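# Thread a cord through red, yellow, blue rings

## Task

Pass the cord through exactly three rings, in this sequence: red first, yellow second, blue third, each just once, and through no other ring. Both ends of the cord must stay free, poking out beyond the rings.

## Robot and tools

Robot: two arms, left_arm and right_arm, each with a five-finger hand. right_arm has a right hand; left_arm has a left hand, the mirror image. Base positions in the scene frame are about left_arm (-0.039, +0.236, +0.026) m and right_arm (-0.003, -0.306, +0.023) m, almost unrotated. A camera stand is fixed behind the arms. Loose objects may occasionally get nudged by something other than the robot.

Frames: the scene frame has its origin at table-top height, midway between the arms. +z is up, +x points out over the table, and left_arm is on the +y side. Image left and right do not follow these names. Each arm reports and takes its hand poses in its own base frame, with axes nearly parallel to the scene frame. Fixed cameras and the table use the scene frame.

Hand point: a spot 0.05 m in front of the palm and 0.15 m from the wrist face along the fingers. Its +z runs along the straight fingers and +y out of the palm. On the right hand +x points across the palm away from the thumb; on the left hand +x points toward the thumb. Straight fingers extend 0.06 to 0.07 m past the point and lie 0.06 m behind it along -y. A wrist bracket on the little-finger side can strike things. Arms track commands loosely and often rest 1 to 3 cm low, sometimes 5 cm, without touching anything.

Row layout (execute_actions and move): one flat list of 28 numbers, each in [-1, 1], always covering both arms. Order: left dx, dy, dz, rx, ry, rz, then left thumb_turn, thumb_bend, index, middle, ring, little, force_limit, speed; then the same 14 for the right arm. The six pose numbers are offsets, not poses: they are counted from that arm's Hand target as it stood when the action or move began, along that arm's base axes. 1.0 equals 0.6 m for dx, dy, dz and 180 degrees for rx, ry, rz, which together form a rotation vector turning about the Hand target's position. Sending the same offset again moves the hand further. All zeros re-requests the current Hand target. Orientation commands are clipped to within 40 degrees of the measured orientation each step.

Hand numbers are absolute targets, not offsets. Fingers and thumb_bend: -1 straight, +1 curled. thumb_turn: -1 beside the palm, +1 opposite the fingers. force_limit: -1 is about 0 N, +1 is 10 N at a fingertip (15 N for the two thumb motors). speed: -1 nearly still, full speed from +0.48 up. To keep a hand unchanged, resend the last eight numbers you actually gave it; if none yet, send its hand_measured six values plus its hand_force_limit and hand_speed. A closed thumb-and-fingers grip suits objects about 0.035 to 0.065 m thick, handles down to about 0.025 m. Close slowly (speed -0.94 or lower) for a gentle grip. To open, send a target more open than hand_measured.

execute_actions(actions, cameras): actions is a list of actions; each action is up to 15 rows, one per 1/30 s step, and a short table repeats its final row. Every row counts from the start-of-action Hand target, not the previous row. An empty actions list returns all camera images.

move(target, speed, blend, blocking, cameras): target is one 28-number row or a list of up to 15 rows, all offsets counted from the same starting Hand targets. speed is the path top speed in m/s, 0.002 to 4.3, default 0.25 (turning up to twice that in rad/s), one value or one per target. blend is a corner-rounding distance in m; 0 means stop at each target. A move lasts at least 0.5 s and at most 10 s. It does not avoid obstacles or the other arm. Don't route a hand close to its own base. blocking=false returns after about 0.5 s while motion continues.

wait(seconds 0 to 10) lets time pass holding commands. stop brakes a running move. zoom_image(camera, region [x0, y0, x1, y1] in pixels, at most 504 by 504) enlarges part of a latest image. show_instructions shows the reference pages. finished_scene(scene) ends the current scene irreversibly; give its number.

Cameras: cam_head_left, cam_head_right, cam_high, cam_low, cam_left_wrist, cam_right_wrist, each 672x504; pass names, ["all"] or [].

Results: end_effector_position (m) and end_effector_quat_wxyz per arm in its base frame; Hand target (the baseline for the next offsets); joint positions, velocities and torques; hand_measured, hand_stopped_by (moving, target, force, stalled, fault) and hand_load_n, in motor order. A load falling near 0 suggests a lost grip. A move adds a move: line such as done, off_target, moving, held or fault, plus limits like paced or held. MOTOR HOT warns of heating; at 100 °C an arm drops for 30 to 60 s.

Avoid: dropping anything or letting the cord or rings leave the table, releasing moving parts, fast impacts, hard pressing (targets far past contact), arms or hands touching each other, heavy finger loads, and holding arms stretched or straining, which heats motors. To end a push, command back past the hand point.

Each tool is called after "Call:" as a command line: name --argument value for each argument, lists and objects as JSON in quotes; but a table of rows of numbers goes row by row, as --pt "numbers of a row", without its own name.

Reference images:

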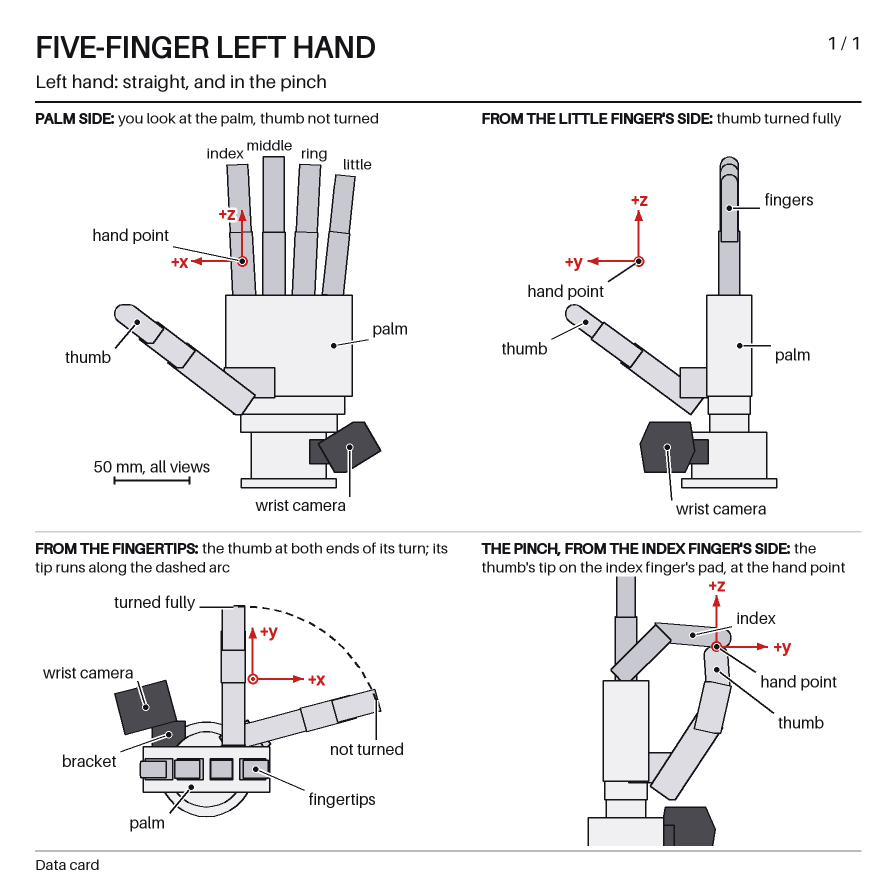

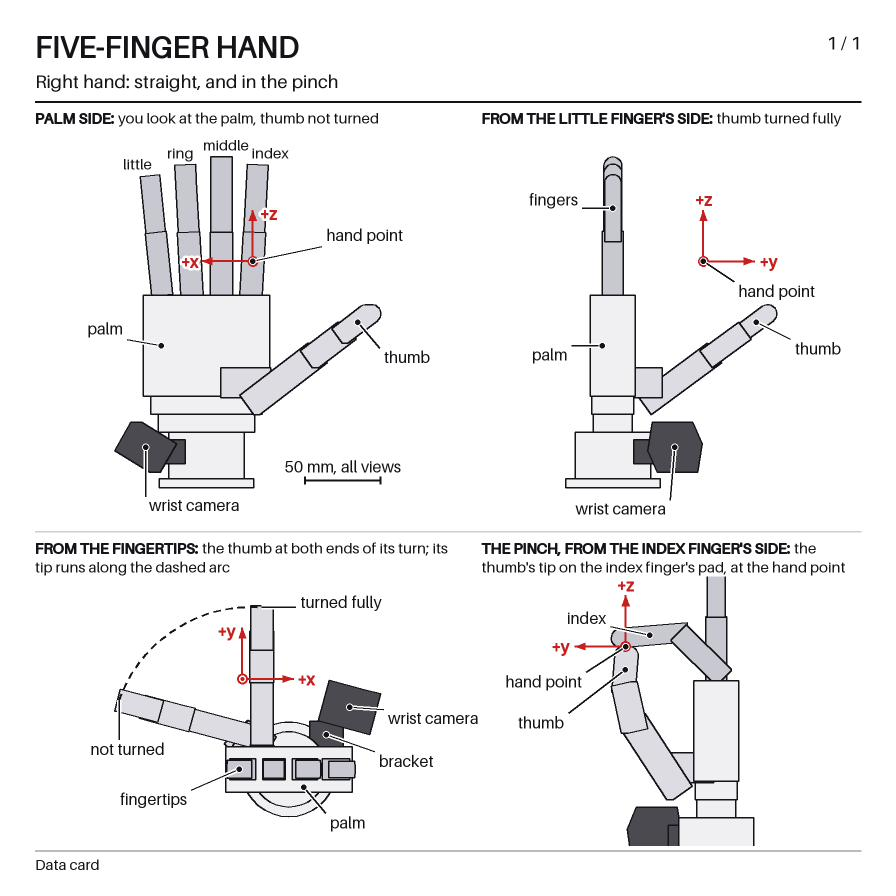

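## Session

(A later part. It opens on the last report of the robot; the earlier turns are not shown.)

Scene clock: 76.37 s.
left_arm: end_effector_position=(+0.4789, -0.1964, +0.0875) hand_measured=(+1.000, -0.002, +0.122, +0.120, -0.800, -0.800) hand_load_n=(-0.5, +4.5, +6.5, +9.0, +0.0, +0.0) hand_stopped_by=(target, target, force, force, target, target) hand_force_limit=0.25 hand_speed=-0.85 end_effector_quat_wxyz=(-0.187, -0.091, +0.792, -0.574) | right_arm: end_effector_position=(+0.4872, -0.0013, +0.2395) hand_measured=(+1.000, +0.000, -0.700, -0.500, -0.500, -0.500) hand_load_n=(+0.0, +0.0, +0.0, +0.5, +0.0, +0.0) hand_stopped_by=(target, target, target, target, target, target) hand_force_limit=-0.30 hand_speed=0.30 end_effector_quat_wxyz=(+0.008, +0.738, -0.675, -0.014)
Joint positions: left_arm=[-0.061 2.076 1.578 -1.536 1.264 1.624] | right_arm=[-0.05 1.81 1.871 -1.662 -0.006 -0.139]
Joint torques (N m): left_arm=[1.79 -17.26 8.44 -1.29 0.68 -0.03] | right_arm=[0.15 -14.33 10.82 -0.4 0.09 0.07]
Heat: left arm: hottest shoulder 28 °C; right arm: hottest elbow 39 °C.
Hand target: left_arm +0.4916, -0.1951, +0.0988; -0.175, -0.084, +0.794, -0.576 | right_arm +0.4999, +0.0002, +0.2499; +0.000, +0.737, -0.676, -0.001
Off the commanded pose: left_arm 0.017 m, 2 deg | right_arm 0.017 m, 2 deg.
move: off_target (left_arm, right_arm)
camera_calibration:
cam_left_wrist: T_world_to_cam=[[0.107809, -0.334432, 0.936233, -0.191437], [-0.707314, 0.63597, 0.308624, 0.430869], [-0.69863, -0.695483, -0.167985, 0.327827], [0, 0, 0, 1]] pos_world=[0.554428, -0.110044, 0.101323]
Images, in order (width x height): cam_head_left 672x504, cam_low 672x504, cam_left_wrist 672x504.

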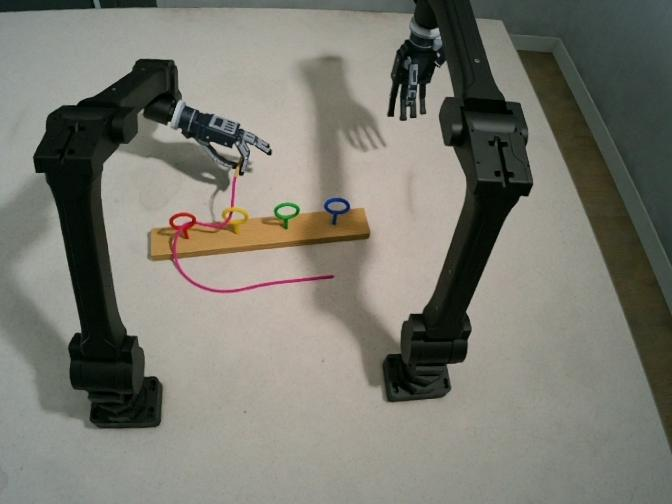

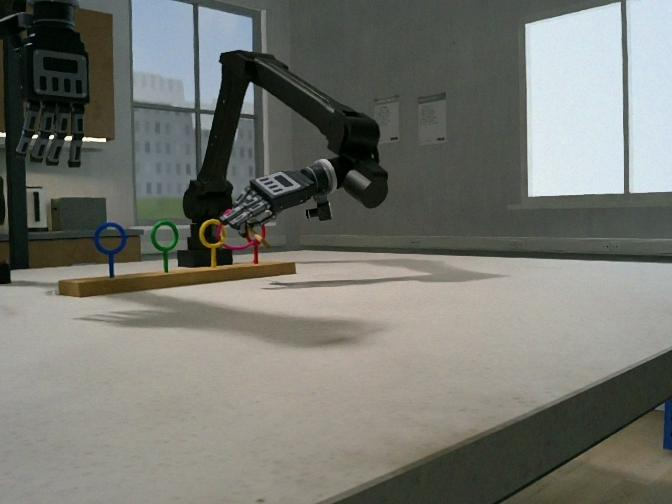

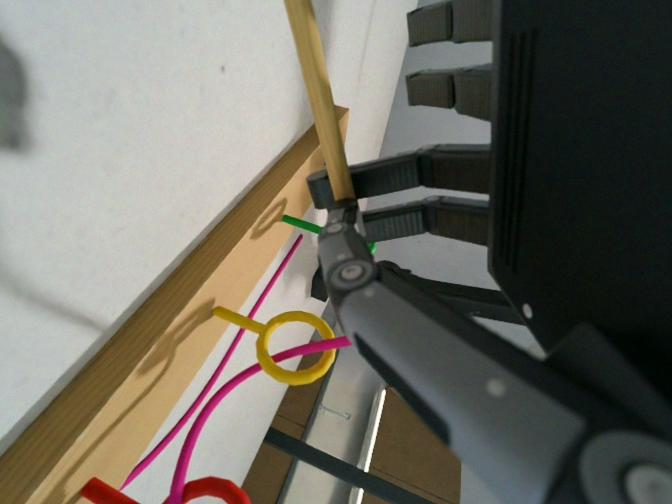

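Call:
move --target '[-0.036,-0.0833,0.21,0.0709,-0.1295,0.0369,1,0,0.45,0.42,-0.8,-0.8,0.25,-0.85,0,0,0,0,0,0,1,0,-0.7,-0.5,-0.5,-0.5,-0.3,0.3]' --speed 0.15 --cameras '["cam_head_left","cam_low","cam_left_wrist"]'

Scene clock: 86.53 s.
left_arm: end_effector_position=(+0.4701, -0.2413, +0.2174) hand_measured=(+1.000, -0.002, +0.122, +0.120, -0.800, -0.800) hand_load_n=(-0.5, +5.0, +6.5, +9.0, +0.0, +0.0) hand_stopped_by=(target, target, force, force, target, target) hand_force_limit=0.25 hand_speed=-0.85 end_effector_quat_wxyz=(+0.025, -0.033, +0.867, -0.497) | right_arm: end_effector_position=(+0.4872, -0.0013, +0.2395) hand_measured=(+1.000, +0.000, -0.700, -0.500, -0.500, -0.500) hand_load_n=(+0.0, +0.0, +0.0, +0.0, +0.0, +0.0) hand_stopped_by=(target, target, target, target, target, target) hand_force_limit=-0.30 hand_speed=0.30 end_effector_quat_wxyz=(+0.008, +0.738, -0.675, -0.014)
Joint positions: left_arm=[-0.205 1.575 1.377 -0.914 0.973 1.043] | right_arm=[-0.05 1.81 1.871 -1.662 -0.006 -0.139]
Joint torques (N m): left_arm=[0.85 -13.68 7.38 0.85 0.49 -0.15] | right_arm=[-0.38 -14.8 10.84 -0.42 0.08 0.07]
Heat: left arm: hottest shoulder 28 °C; right arm: hottest elbow 40 °C.
Hand target: left_arm +0.4700, -0.2450, +0.2248; +0.032, -0.030, +0.865, -0.499 | right_arm +0.4999, +0.0002, +0.2499; +0.000, +0.737, -0.676, -0.001
Off the commanded pose: left_arm 0.008 m, 1 deg | right_arm 0.017 m, 2 deg.
move: off_target (right_arm)
camera_calibration:
cam_left_wrist: T_world_to_cam=[[-0.217177, -0.543081, 0.811109, -0.197439], [-0.860328, 0.499061, 0.103793, 0.496527], [-0.461161, -0.675278, -0.575613, 0.294152], [0, 0, 0, 1]] pos_world=[0.519948, -0.156388, 0.277926]
Images, in order (width x height): cam_head_left 672x504, cam_low 672x504, cam_left_wrist 672x504.

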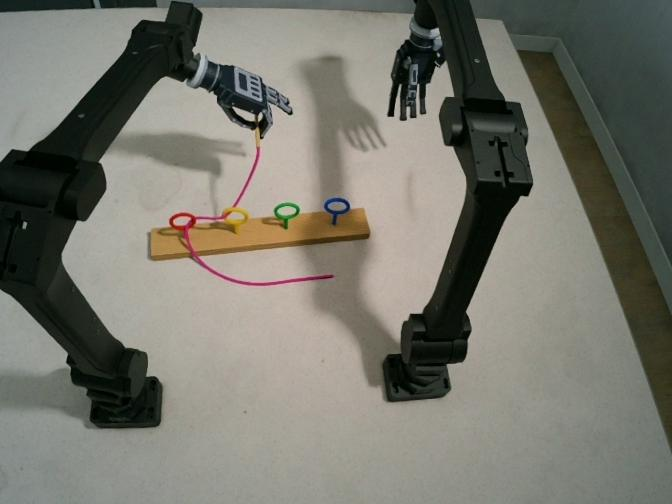

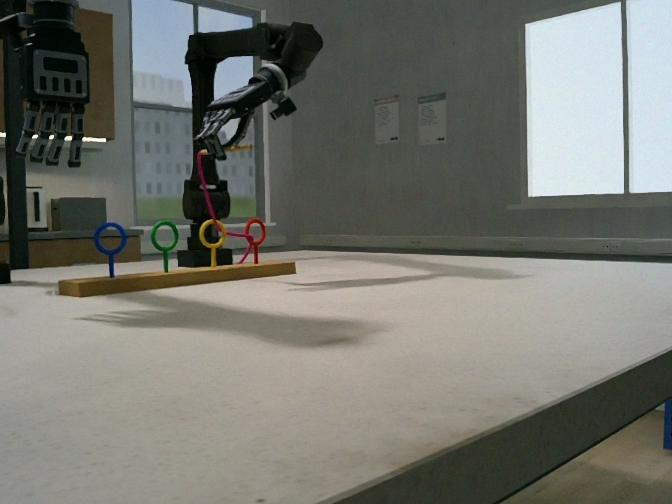

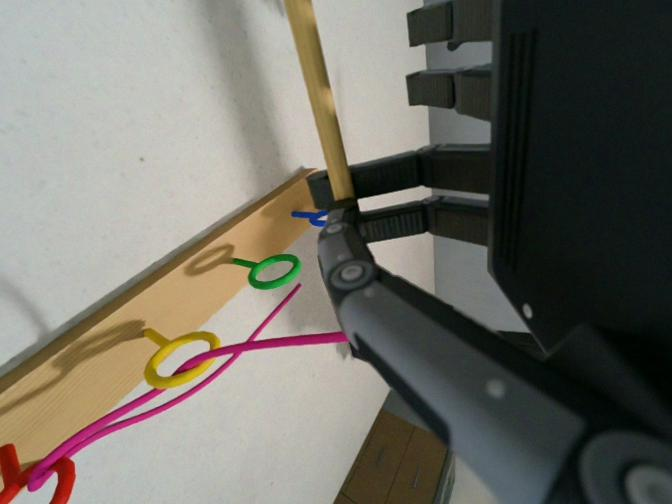

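Call:
move --target '[-0.4333,0.0,0,0,0,0,1,0,0.45,0.42,-0.8,-0.8,0.25,-0.85,0,0,0,0,0,0,1,0,-0.7,-0.5,-0.5,-0.5,-0.3,0.3]' --speed 0.2 --cameras '["cam_head_left","cam_low","cam_left_wrist"]'

Call:
zoom_image --camera "cam_low" --region '[60, 130, 320, 300]'

Scene clock: 90.87 s.
left_arm: end_effector_position=(+0.2104, -0.2419, +0.2208) hand_measured=(+1.000, -0.002, +0.122, +0.120, -0.800, -0.800) hand_load_n=(-0.5, +5.0, +6.5, +9.5, +0.0, +0.0) hand_stopped_by=(target, target, force, force, target, target) hand_force_limit=0.25 hand_speed=-0.85 end_effector_quat_wxyz=(+0.028, -0.032, +0.868, -0.495) | right_arm: end_effector_position=(+0.4872, -0.0013, +0.2395) hand_measured=(+1.000, +0.000, -0.700, -0.500, -0.500, -0.500) hand_load_n=(+0.0, +0.0, +0.0, +0.0, +0.0, +0.0) hand_stopped_by=(target, target, target, target, target, target) hand_force_limit=-0.30 hand_speed=0.30 end_effector_quat_wxyz=(+0.008, +0.738, -0.675, -0.014)
Joint positions: left_arm=[-0.425 0.845 0.766 -0.793 0.845 0.747] | right_arm=[-0.05 1.81 1.871 -1.662 -0.006 -0.139]
Joint torques (N m): left_arm=[0.67 -3.25 7.79 1.24 0.35 -0.13] | right_arm=[0.26 -14.33 10.88 -0.47 0.06 0.08]
Heat: left arm: hottest shoulder 28 °C; right arm: hottest elbow 40 °C.
Hand target: left_arm +0.2100, -0.2451, +0.2248; +0.032, -0.030, +0.865, -0.499 | right_arm +0.4999, +0.0002, +0.2499; +0.000, +0.737, -0.676, -0.001
Off the commanded pose: left_arm 0.005 m, 1 deg | right_arm 0.017 m, 2 deg.
move: off_target (right_arm)
camera_calibration:
cam_left_wrist: T_world_to_cam=[[-0.221411, -0.547007, 0.807317, -0.256149], [-0.861636, 0.49743, 0.100731, 0.273595], [-0.456684, -0.67331, -0.581458, 0.176781], [0, 0, 0, 1]] pos_world=[0.259758, -0.157181, 0.282025]
Images, in order (width x height): cam_head_left 672x504, cam_low 672x504, cam_left_wrist 672x504.

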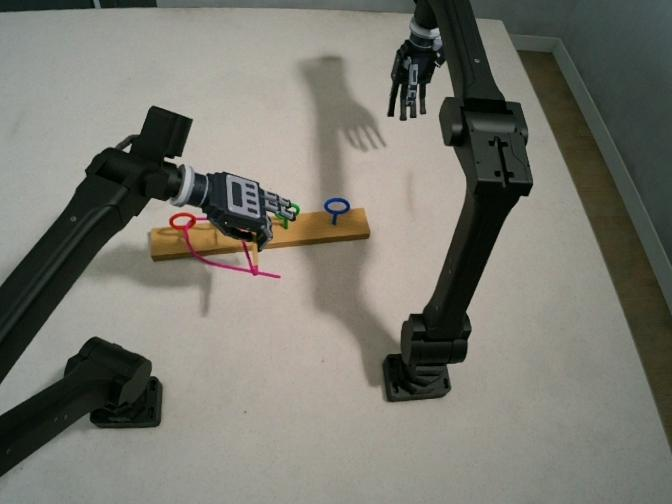

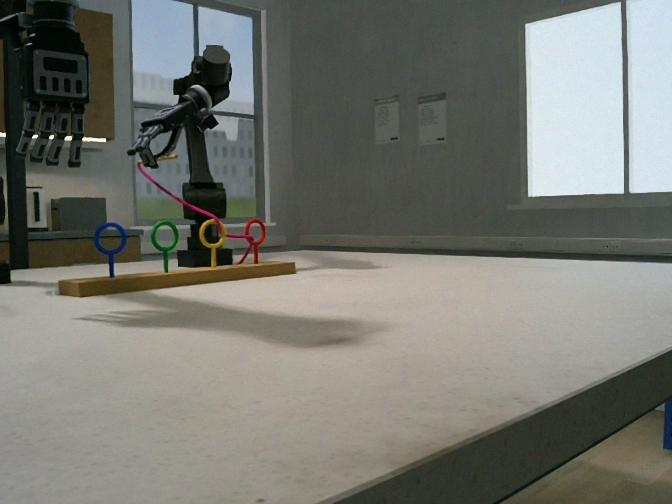

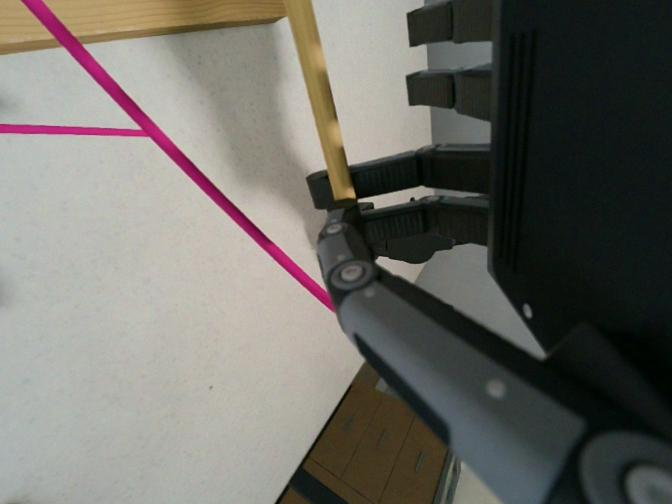

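Scaled by 1.938 from the camera's 672x504 image, which has a finer 960x720 frame.

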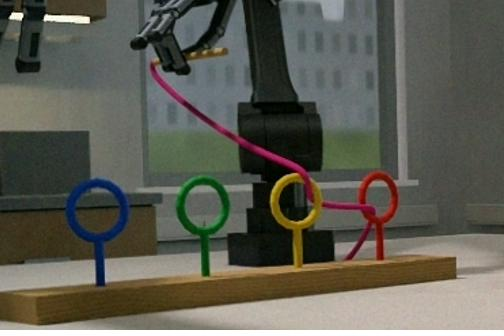

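Call:
move --target '[0.0833,-0.275,-0.175,0,0,0,1,0,0.45,0.42,-0.3,-0.3,0.25,-0.6,0,0,0,0,0,0,1,0,-0.7,-0.5,-0.5,-0.5,-0.3,0.3]' --speed 0.15 --cameras '["cam_head_left","cam_low","cam_left_wrist"]'

Call:
zoom_image --camera "cam_low" --region '[50, 150, 290, 300]'

Call:
zoom_image --camera "cam_head_left" --region '[250, 170, 400, 290]'

Scene clock: 96.23 s.
left_arm: end_effector_position=(+0.2480, -0.3916, +0.1015) hand_measured=(+1.000, -0.002, +0.122, +0.120, -0.300, -0.300) hand_load_n=(-0.5, +5.0, +6.5, +9.0, +0.0, +0.0) hand_stopped_by=(target, target, force, force, target, target) hand_force_limit=0.25 hand_speed=-0.60 end_effector_quat_wxyz=(+0.021, -0.036, +0.874, -0.484) | right_arm: end_effector_position=(+0.4872, -0.0013, +0.2395) hand_measured=(+1.000, +0.000, -0.700, -0.500, -0.500, -0.500) hand_load_n=(+0.0, +0.0, +0.0, +0.0, +0.5, +0.0) hand_stopped_by=(target, target, target, target, target, target) hand_force_limit=-0.30 hand_speed=0.30 end_effector_quat_wxyz=(+0.008, +0.738, -0.675, -0.014)
Joint positions: left_arm=[-0.764 1.325 0.74 -0.111 0.594 0.441] | right_arm=[-0.05 1.81 1.871 -1.662 -0.006 -0.139]
Joint torques (N m): left_arm=[0.62 -7.3 10.11 1.48 0.15 -0.14] | right_arm=[0.38 -14.51 10.88 -0.36 0.06 0.05]
Heat: left arm: hottest shoulder 28 °C; right arm: hottest elbow 41 °C.
Hand target: left_arm +0.2601, -0.4100, +0.1198; +0.032, -0.030, +0.865, -0.499 | right_arm +0.4999, +0.0002, +0.2499; +0.000, +0.737, -0.676, -0.001
Off the commanded pose: left_arm 0.029 m, 3 deg | right_arm 0.017 m, 2 deg.
move: off_target (left_arm, right_arm)
camera_calibration:
cam_left_wrist: T_world_to_cam=[[-0.208554, -0.567959, 0.796196, -0.24362], [-0.859592, 0.494749, 0.127766, 0.388214], [-0.466483, -0.657758, -0.591395, 0.0332951], [0, 0, 0, 1]] pos_world=[0.29843, -0.308535, 0.164059]
Images, in order (width x height): cam_head_left 672x504, cam_low 672x504, cam_left_wrist 672x504.

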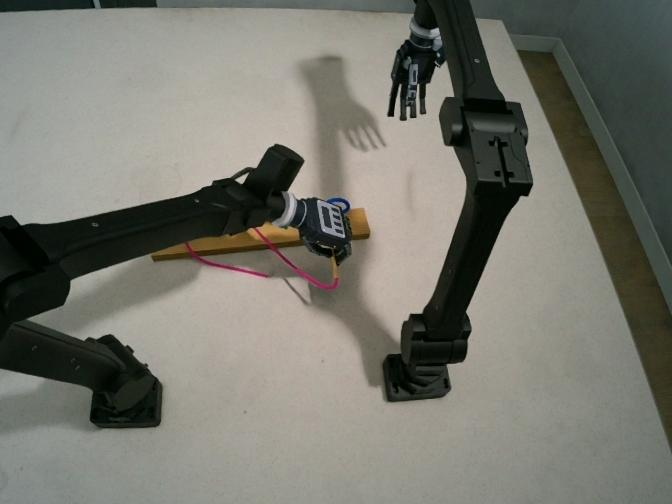

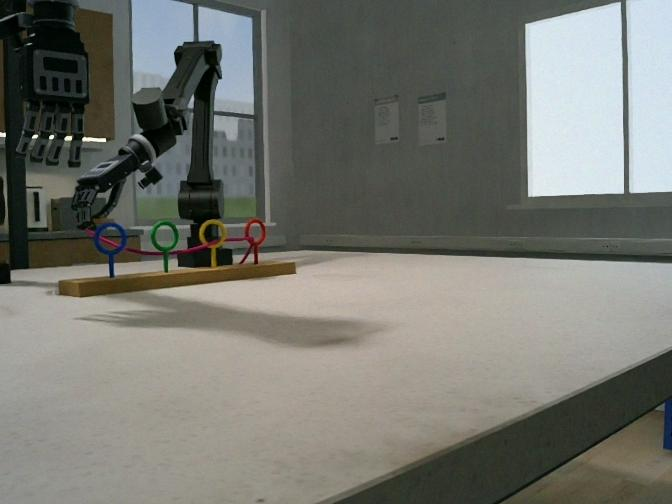

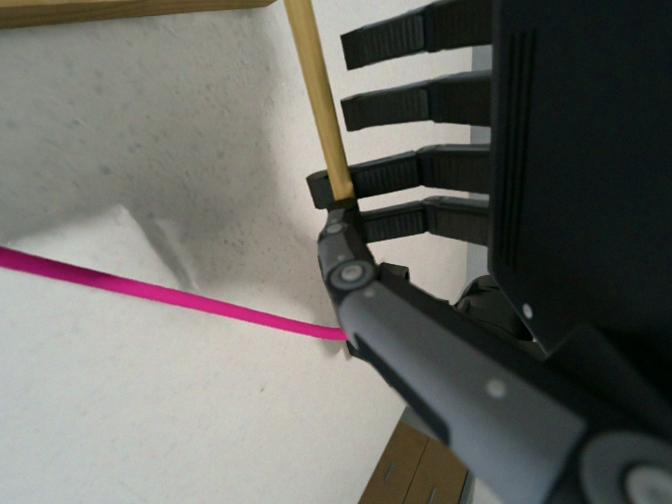

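Scaled by 2.100 from the camera's 672x504 image, which has a finer 960x720 frame.

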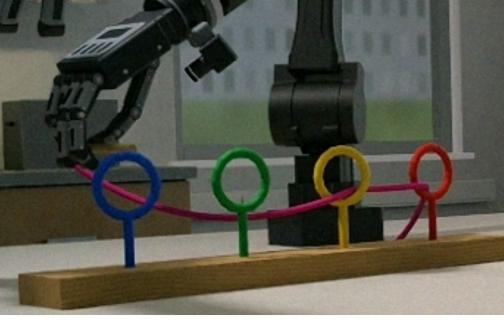

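Scaled by 3.360 from the camera's 672x504 image, which has a finer 960x720 frame.

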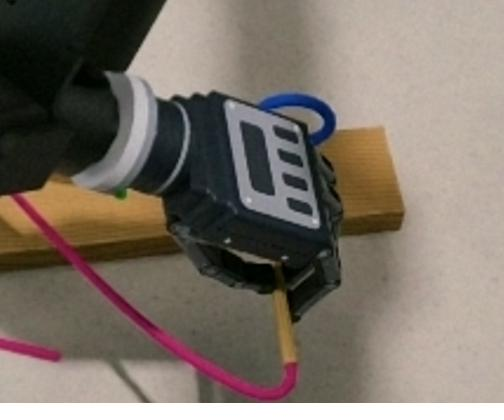

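Call:
move --target '[0.0333,-0.0333,-0.0583,0,0,0,1,0,0.45,0.42,-0.3,-0.3,0.25,-0.6,0,0,0,0,0,0,1,0,-0.7,-0.5,-0.5,-0.5,-0.3,0.3]' --speed 0.1 --cameras '["cam_head_left","cam_low","cam_left_wrist"]'

Call:
zoom_image --camera "cam_low" --region '[60, 200, 160, 290]'

Call:
zoom_image --camera "cam_head_left" --region '[280, 190, 380, 290]'

Scene clock: 102.57 s.
left_arm: end_effector_position=(+0.2680, -0.4114, +0.0694) hand_measured=(+1.000, -0.002, +0.122, +0.120, -0.300, -0.300) hand_load_n=(-0.5, +4.5, +7.0, +9.5, +0.0, +0.0) hand_stopped_by=(target, target, force, force, target, target) hand_force_limit=0.25 hand_speed=-0.60 end_effector_quat_wxyz=(+0.022, -0.035, +0.874, -0.484) | right_arm: end_effector_position=(+0.4872, -0.0013, +0.2395) hand_measured=(+1.000, +0.000, -0.700, -0.500, -0.500, -0.500) hand_load_n=(+0.0, +0.0, +0.0, +0.0, +0.0, +0.0) hand_stopped_by=(target, target, target, target, target, target) hand_force_limit=-0.30 hand_speed=0.30 end_effector_quat_wxyz=(+0.008, +0.738, -0.675, -0.014)
Joint positions: left_arm=[-0.765 1.46 0.768 -0.001 0.593 0.44] | right_arm=[-0.05 1.81 1.871 -1.662 -0.006 -0.139]
Joint torques (N m): left_arm=[0.67 -8.59 9.54 1.5 0.15 -0.14] | right_arm=[0.09 -14.39 10.74 -0.43 0.1 0.09]
Heat: left arm: hottest elbow 29 °C; right arm: hottest elbow 41 °C.
Hand target: left_arm +0.2800, -0.4301, +0.0848; +0.032, -0.030, +0.865, -0.499 | right_arm +0.4999, +0.0002, +0.2499; +0.000, +0.737, -0.676, -0.001
Off the commanded pose: left_arm 0.027 m, 2 deg | right_arm 0.017 m, 2 deg.
move: off_target (left_arm, right_arm)
camera_calibration:
cam_left_wrist: T_world_to_cam=[[-0.210062, -0.566274, 0.796999, -0.224114], [-0.859836, 0.495011, 0.125086, 0.419617], [-0.465356, -0.659013, -0.590885, 0.00968996], [0, 0, 0, 1]] pos_world=[0.318233, -0.328239, 0.131856]
Images, in order (width x height): cam_head_left 672x504, cam_low 672x504, cam_left_wrist 672x504.

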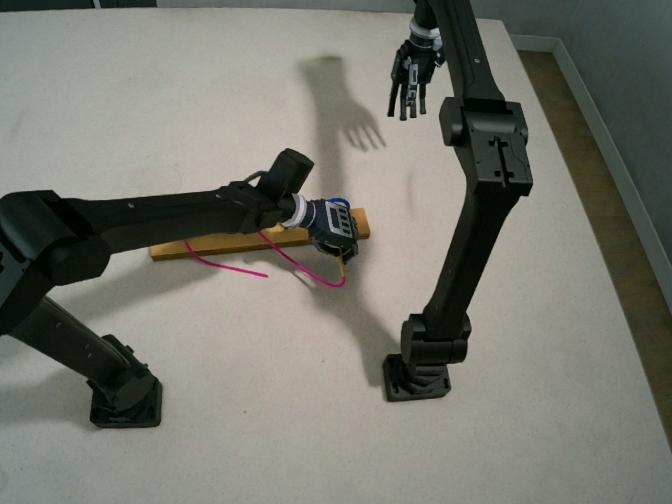

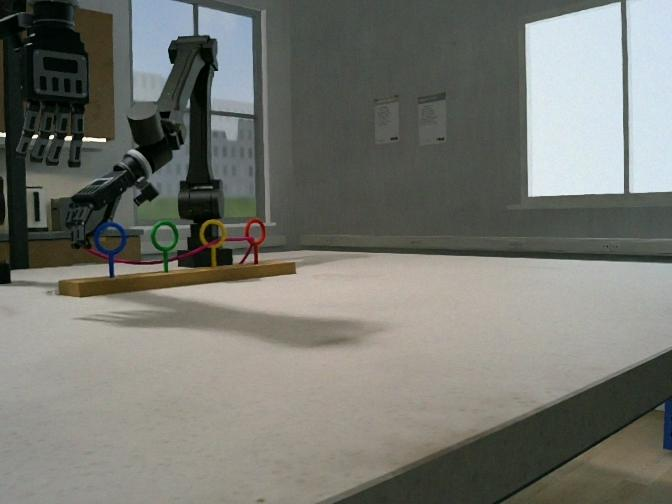

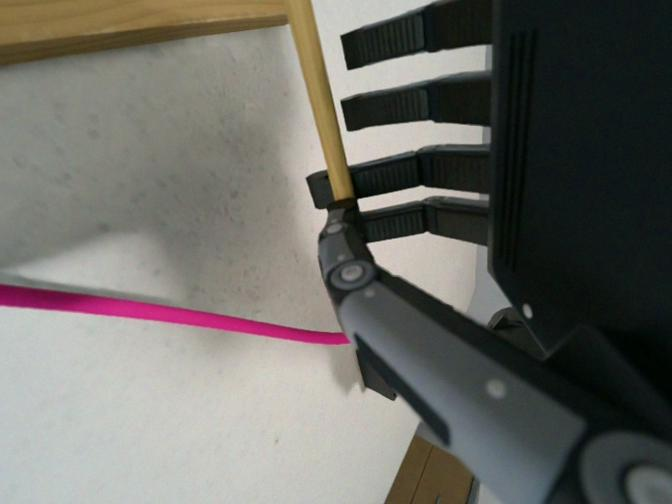

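Scaled by 5.040 from the camera's 672x504 image, which has a finer 960x720 frame.

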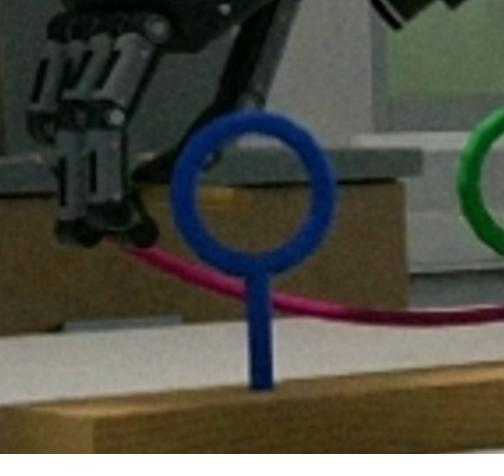

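Scaled by 5.040 from the camera's 672x504 image, which has a finer 960x720 frame.

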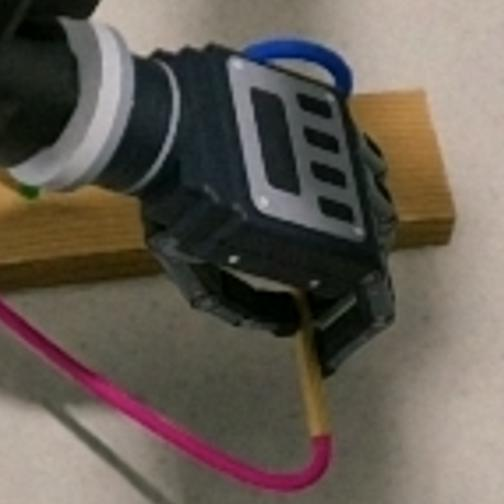

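Call:
zoom_image --camera "cam_low" --region '[85, 218, 135, 258]'

Scaled by 10.080 from the camera's 672x504 image, which has a finer 960x720 frame.

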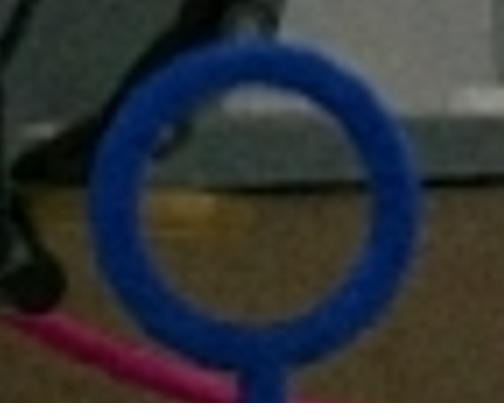

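Call:
wait --seconds 0 --cameras '["cam_high","cam_head_right","cam_low"]'

Call:
zoom_image --camera "cam_high" --region '[210, 220, 310, 320]'

Call:
zoom_image --camera "cam_head_right" --region '[280, 190, 380, 290]'

Scene clock: 115.40 s.
left_arm: end_effector_position=(+0.2680, -0.4114, +0.0694) hand_measured=(+1.000, -0.002, +0.122, +0.120, -0.300, -0.300) hand_load_n=(-0.5, +4.5, +6.5, +9.0, +0.0, +0.0) hand_stopped_by=(target, target, force, force, target, target) hand_force_limit=0.25 hand_speed=-0.60 end_effector_quat_wxyz=(+0.022, -0.035, +0.874, -0.484) | right_arm: end_effector_position=(+0.4872, -0.0013, +0.2395) hand_measured=(+1.000, +0.000, -0.700, -0.500, -0.500, -0.500) hand_load_n=(+0.0, +0.0, +0.0, +0.0, +0.0, +0.0) hand_stopped_by=(target, target, target, target, target, target) hand_force_limit=-0.30 hand_speed=0.30 end_effector_quat_wxyz=(+0.008, +0.738, -0.675, -0.014)
Joint positions: left_arm=[-0.765 1.46 0.768 -0.001 0.593 0.439] | right_arm=[-0.05 1.81 1.871 -1.662 -0.006 -0.139]
Joint torques (N m): left_arm=[0.67 -8.7 9.55 1.51 0.15 -0.15] | right_arm=[-0.21 -14.51 10.85 -0.43 0.07 0.07]
Heat: left arm: hottest elbow 31 °C; right arm: hottest elbow 42 °C.
Hand target: left_arm +0.2800, -0.4301, +0.0849; +0.032, -0.030, +0.865, -0.499 | right_arm +0.4999, +0.0002, +0.2499; +0.000, +0.737, -0.676, -0.001
Off the commanded pose: left_arm 0.027 m, 2 deg | right_arm 0.017 m, 2 deg.
Images, in order (width x height): cam_head_right 672x504, cam_high 672x504, cam_low 672x504.

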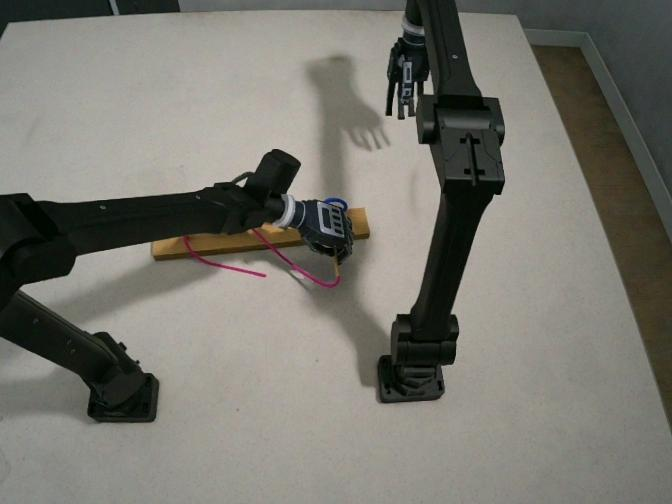

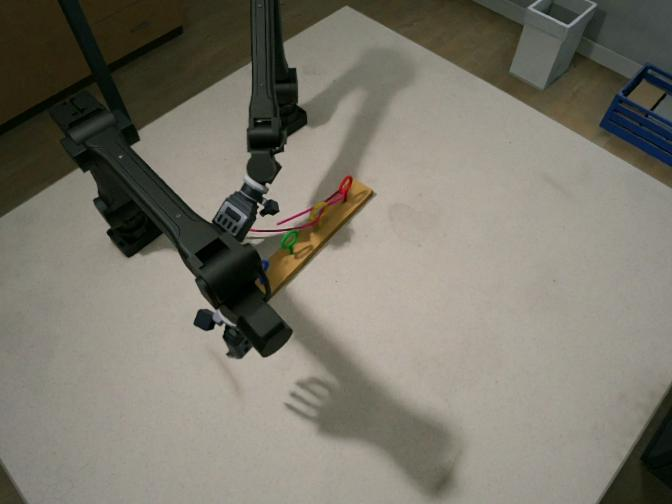

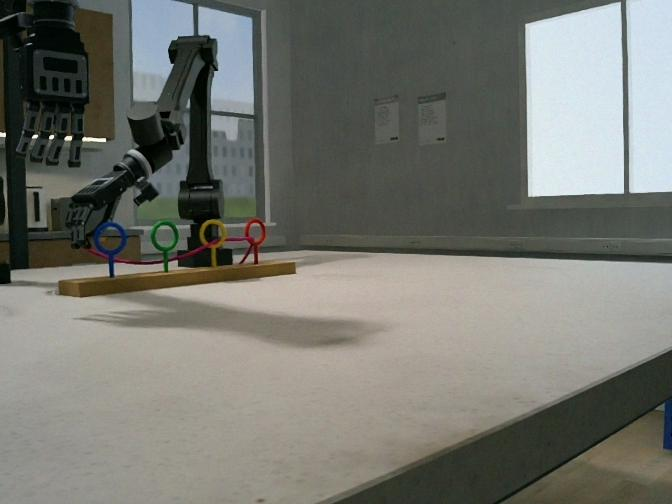

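Scaled by 5.040 from the camera's 672x504 image, which has a finer 960x720 frame.

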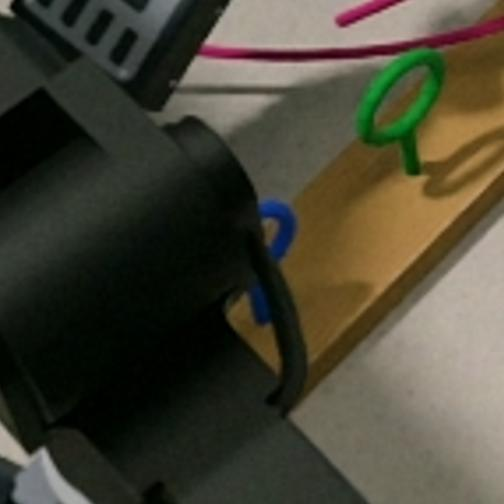

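Scaled by 5.040 from the camera's 672x504 image, which has a finer 960x720 frame.

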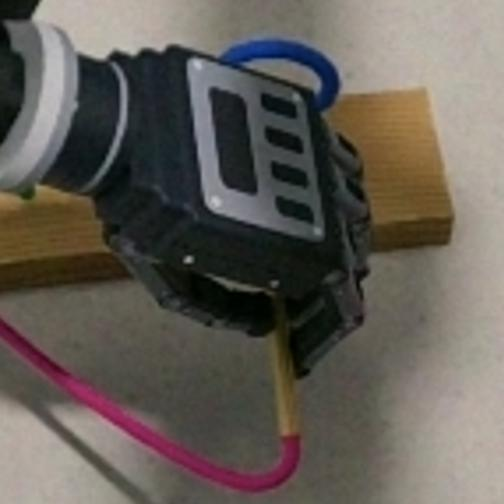

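Call:
move --target '[0.05,-0.0057,0.0043,0,0,0,1,0,0.45,0.42,-0.3,-0.3,0.25,-0.6,0,0,0,0,0,0,1,0,-0.7,-0.5,-0.5,-0.5,-0.3,0.3]' --speed 0.08 --cameras '["cam_head_left","cam_low","cam_left_wrist"]'

Call:
zoom_image --camera "cam_low" --region '[85, 218, 135, 258]'

Call:
zoom_image --camera "cam_head_left" --region '[280, 190, 380, 290]'

Scene clock: 118.63 s.
left_arm: end_effector_position=(+0.2939, -0.4236, +0.0762) hand_measured=(+1.000, -0.002, +0.122, +0.120, -0.300, -0.300) hand_load_n=(-0.5, +4.5, +6.5, +9.5, +0.0, +0.0) hand_stopped_by=(target, target, force, force, target, target) hand_force_limit=0.25 hand_speed=-0.60 end_effector_quat_wxyz=(+0.022, -0.038, +0.869, -0.492) | right_arm: end_effector_position=(+0.4872, -0.0013, +0.2395) hand_measured=(+1.000, +0.000, -0.700, -0.500, -0.500, -0.500) hand_load_n=(+0.0, +0.0, +0.0, +0.0, +0.0, +0.0) hand_stopped_by=(target, target, target, target, target, target) hand_force_limit=-0.30 hand_speed=0.30 end_effector_quat_wxyz=(+0.008, +0.738, -0.675, -0.014)
Joint positions: left_arm=[-0.74 1.512 0.84 -0.012 0.619 0.443] | right_arm=[-0.05 1.81 1.871 -1.662 -0.006 -0.139]
Joint torques (N m): left_arm=[2.14 -9.35 9.74 0.53 0.4 0.13] | right_arm=[0.32 -13.98 10.74 -0.42 0.04 0.07]
Heat: left arm: hottest elbow 31 °C; right arm: hottest elbow 42 °C.
Hand target: left_arm +0.3100, -0.4336, +0.0876; +0.032, -0.030, +0.865, -0.499 | right_arm +0.4999, +0.0002, +0.2499; +0.000, +0.737, -0.676, -0.001
Off the commanded pose: left_arm 0.022 m, 2 deg | right_arm 0.017 m, 2 deg.
move: off_target (left_arm, right_arm)
camera_calibration:
cam_left_wrist: T_world_to_cam=[[-0.206576, -0.552871, 0.807254, -0.227181], [-0.861593, 0.493768, 0.11769, 0.447657], [-0.463664, -0.671213, -0.578351, 0.0111258], [0, 0, 0, 1]] pos_world=[0.343927, -0.339173, 0.137142]
Images, in order (width x height): cam_head_left 672x504, cam_low 672x504, cam_left_wrist 672x504.

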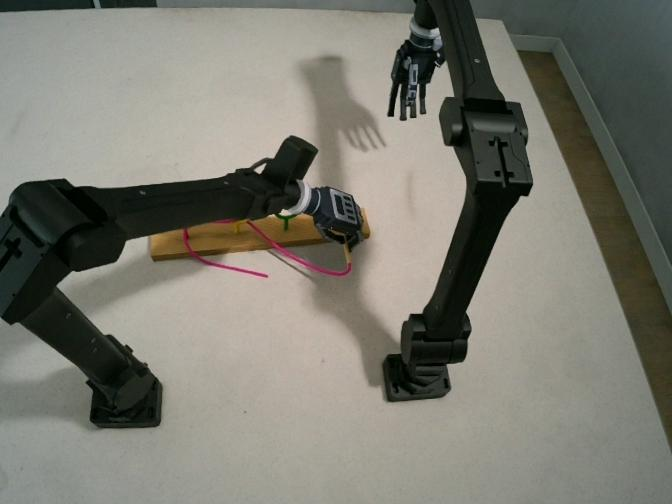

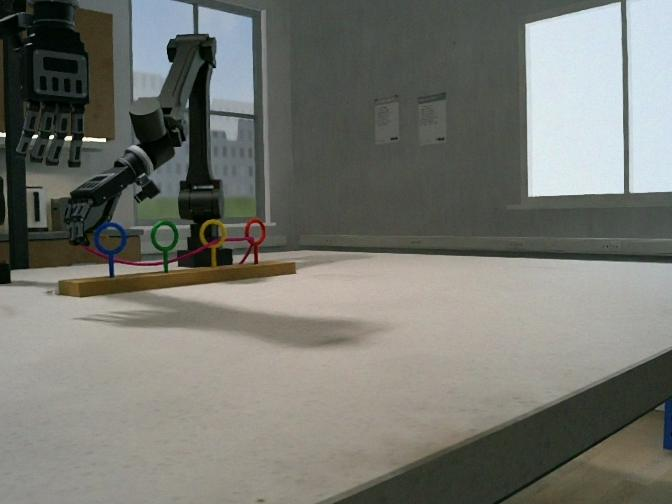

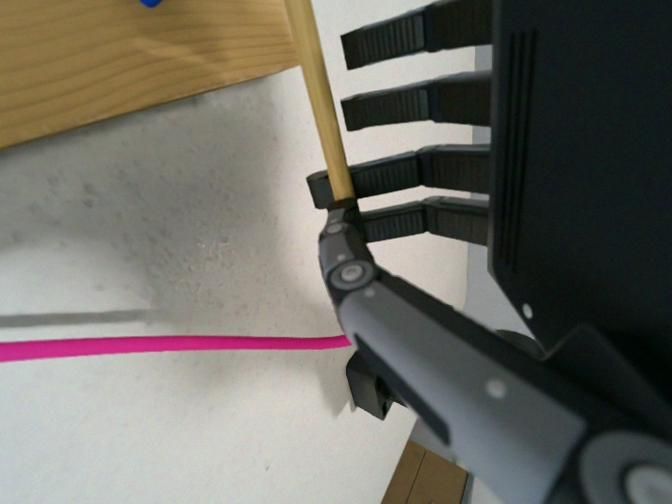

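Scaled by 10.080 from the camera's 672x504 image, which has a finer 960x720 frame.

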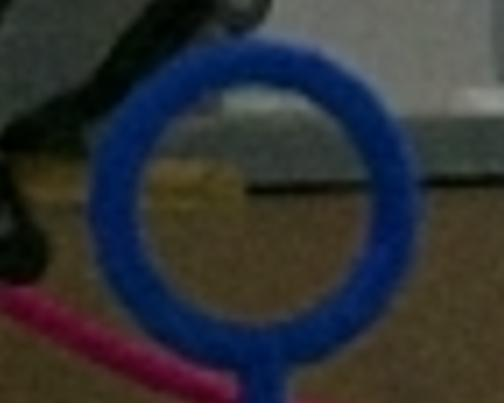

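Scaled by 5.040 from the camera's 672x504 image, which has a finer 960x720 frame.

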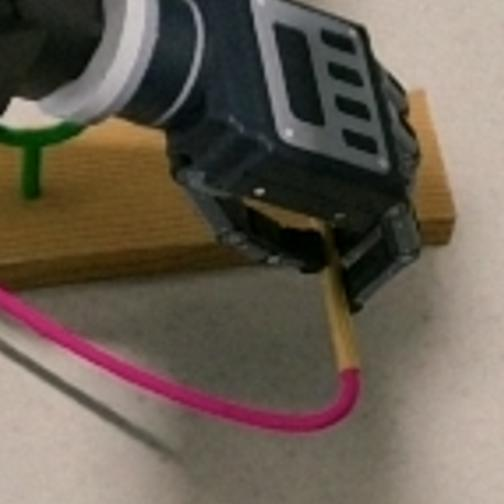

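Call:
move --target '[0.0508,0.006,-0.0058,0,0,0,1,0,0.45,0.42,-0.3,-0.3,0.25,-0.6,0,0,0,0,0,0,1,0,-0.7,-0.5,-0.5,-0.5,-0.3,0.3]' --speed 0.06 --cameras '["cam_head_left","cam_low","cam_left_wrist"]'

Call:
zoom_image --camera "cam_low" --region '[85, 218, 135, 258]'

Call:
zoom_image --camera "cam_head_left" --region '[280, 190, 380, 290]'

Scene clock: 127.17 s.
left_arm: end_effector_position=(+0.3236, -0.4212, +0.0734) hand_measured=(+1.000, -0.002, +0.122, +0.120, -0.300, -0.300) hand_load_n=(-0.5, +5.0, +7.0, +9.0, +0.0, +0.0) hand_stopped_by=(target, target, force, force, target, target) hand_force_limit=0.25 hand_speed=-0.60 end_effector_quat_wxyz=(+0.021, -0.038, +0.869, -0.493) | right_arm: end_effector_position=(+0.4872, -0.0013, +0.2395) hand_measured=(+1.000, +0.000, -0.700, -0.500, -0.500, -0.500) hand_load_n=(+0.0, +0.0, +0.0, +0.0, +0.0, +0.0) hand_stopped_by=(target, target, target, target, target, target) hand_force_limit=-0.30 hand_speed=0.30 end_effector_quat_wxyz=(+0.008, +0.738, -0.675, -0.014)
Joint positions: left_arm=[-0.69 1.567 0.899 -0.04 0.659 0.481] | right_arm=[-0.05 1.81 1.871 -1.662 -0.006 -0.139]
Joint torques (N m): left_arm=[2.2 -10.11 9.68 0.49 0.43 0.14] | right_arm=[0.44 -13.92 10.67 -0.27 0.08 0.06]
Heat: left arm: hottest elbow 32 °C; right arm: hottest elbow 42 °C.
Hand target: left_arm +0.3404, -0.4298, +0.0839; +0.032, -0.030, +0.865, -0.499 | right_arm +0.4999, +0.0002, +0.2499; +0.000, +0.737, -0.676, -0.001
Off the commanded pose: left_arm 0.022 m, 2 deg | right_arm 0.017 m, 2 deg.
move: off_target (left_arm, right_arm)
camera_calibration:
cam_left_wrist: T_world_to_cam=[[-0.205119, -0.552111, 0.808146, -0.217631], [-0.861385, 0.493871, 0.118773, 0.472261], [-0.464696, -0.671762, -0.576882, 0.0248875], [0, 0, 0, 1]] pos_world=[0.373724, -0.336674, 0.134143]
Images, in order (width x height): cam_head_left 672x504, cam_low 672x504, cam_left_wrist 672x504.

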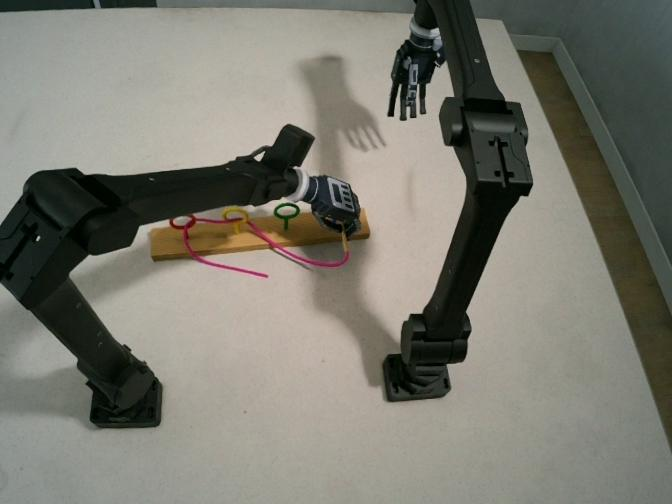

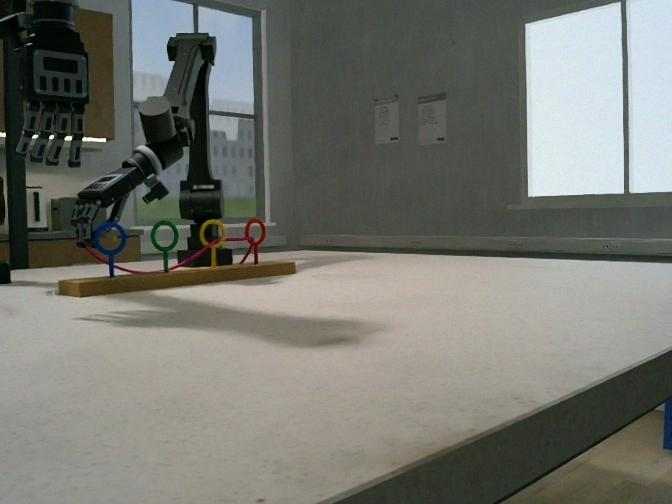

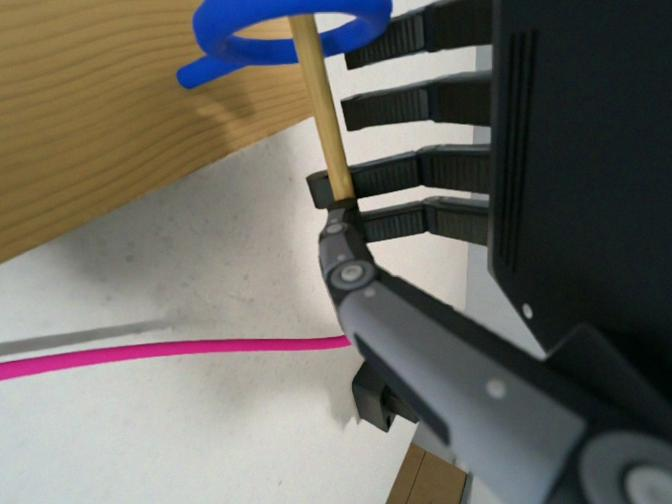

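Scaled by 10.080 from the camera's 672x504 image, which has a finer 960x720 frame.

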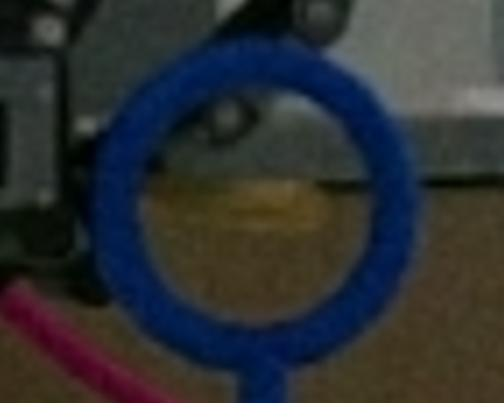

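Scaled by 5.040 from the camera's 672x504 image, which has a finer 960x720 frame.

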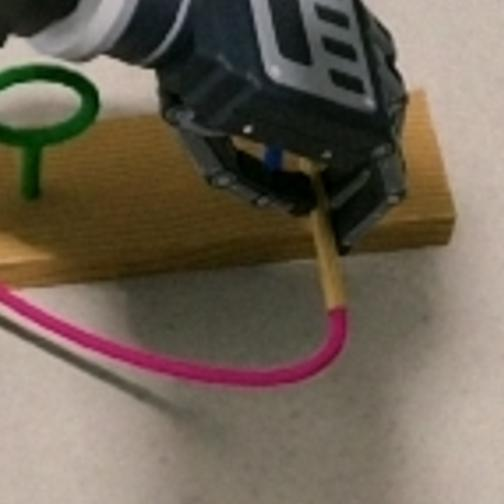

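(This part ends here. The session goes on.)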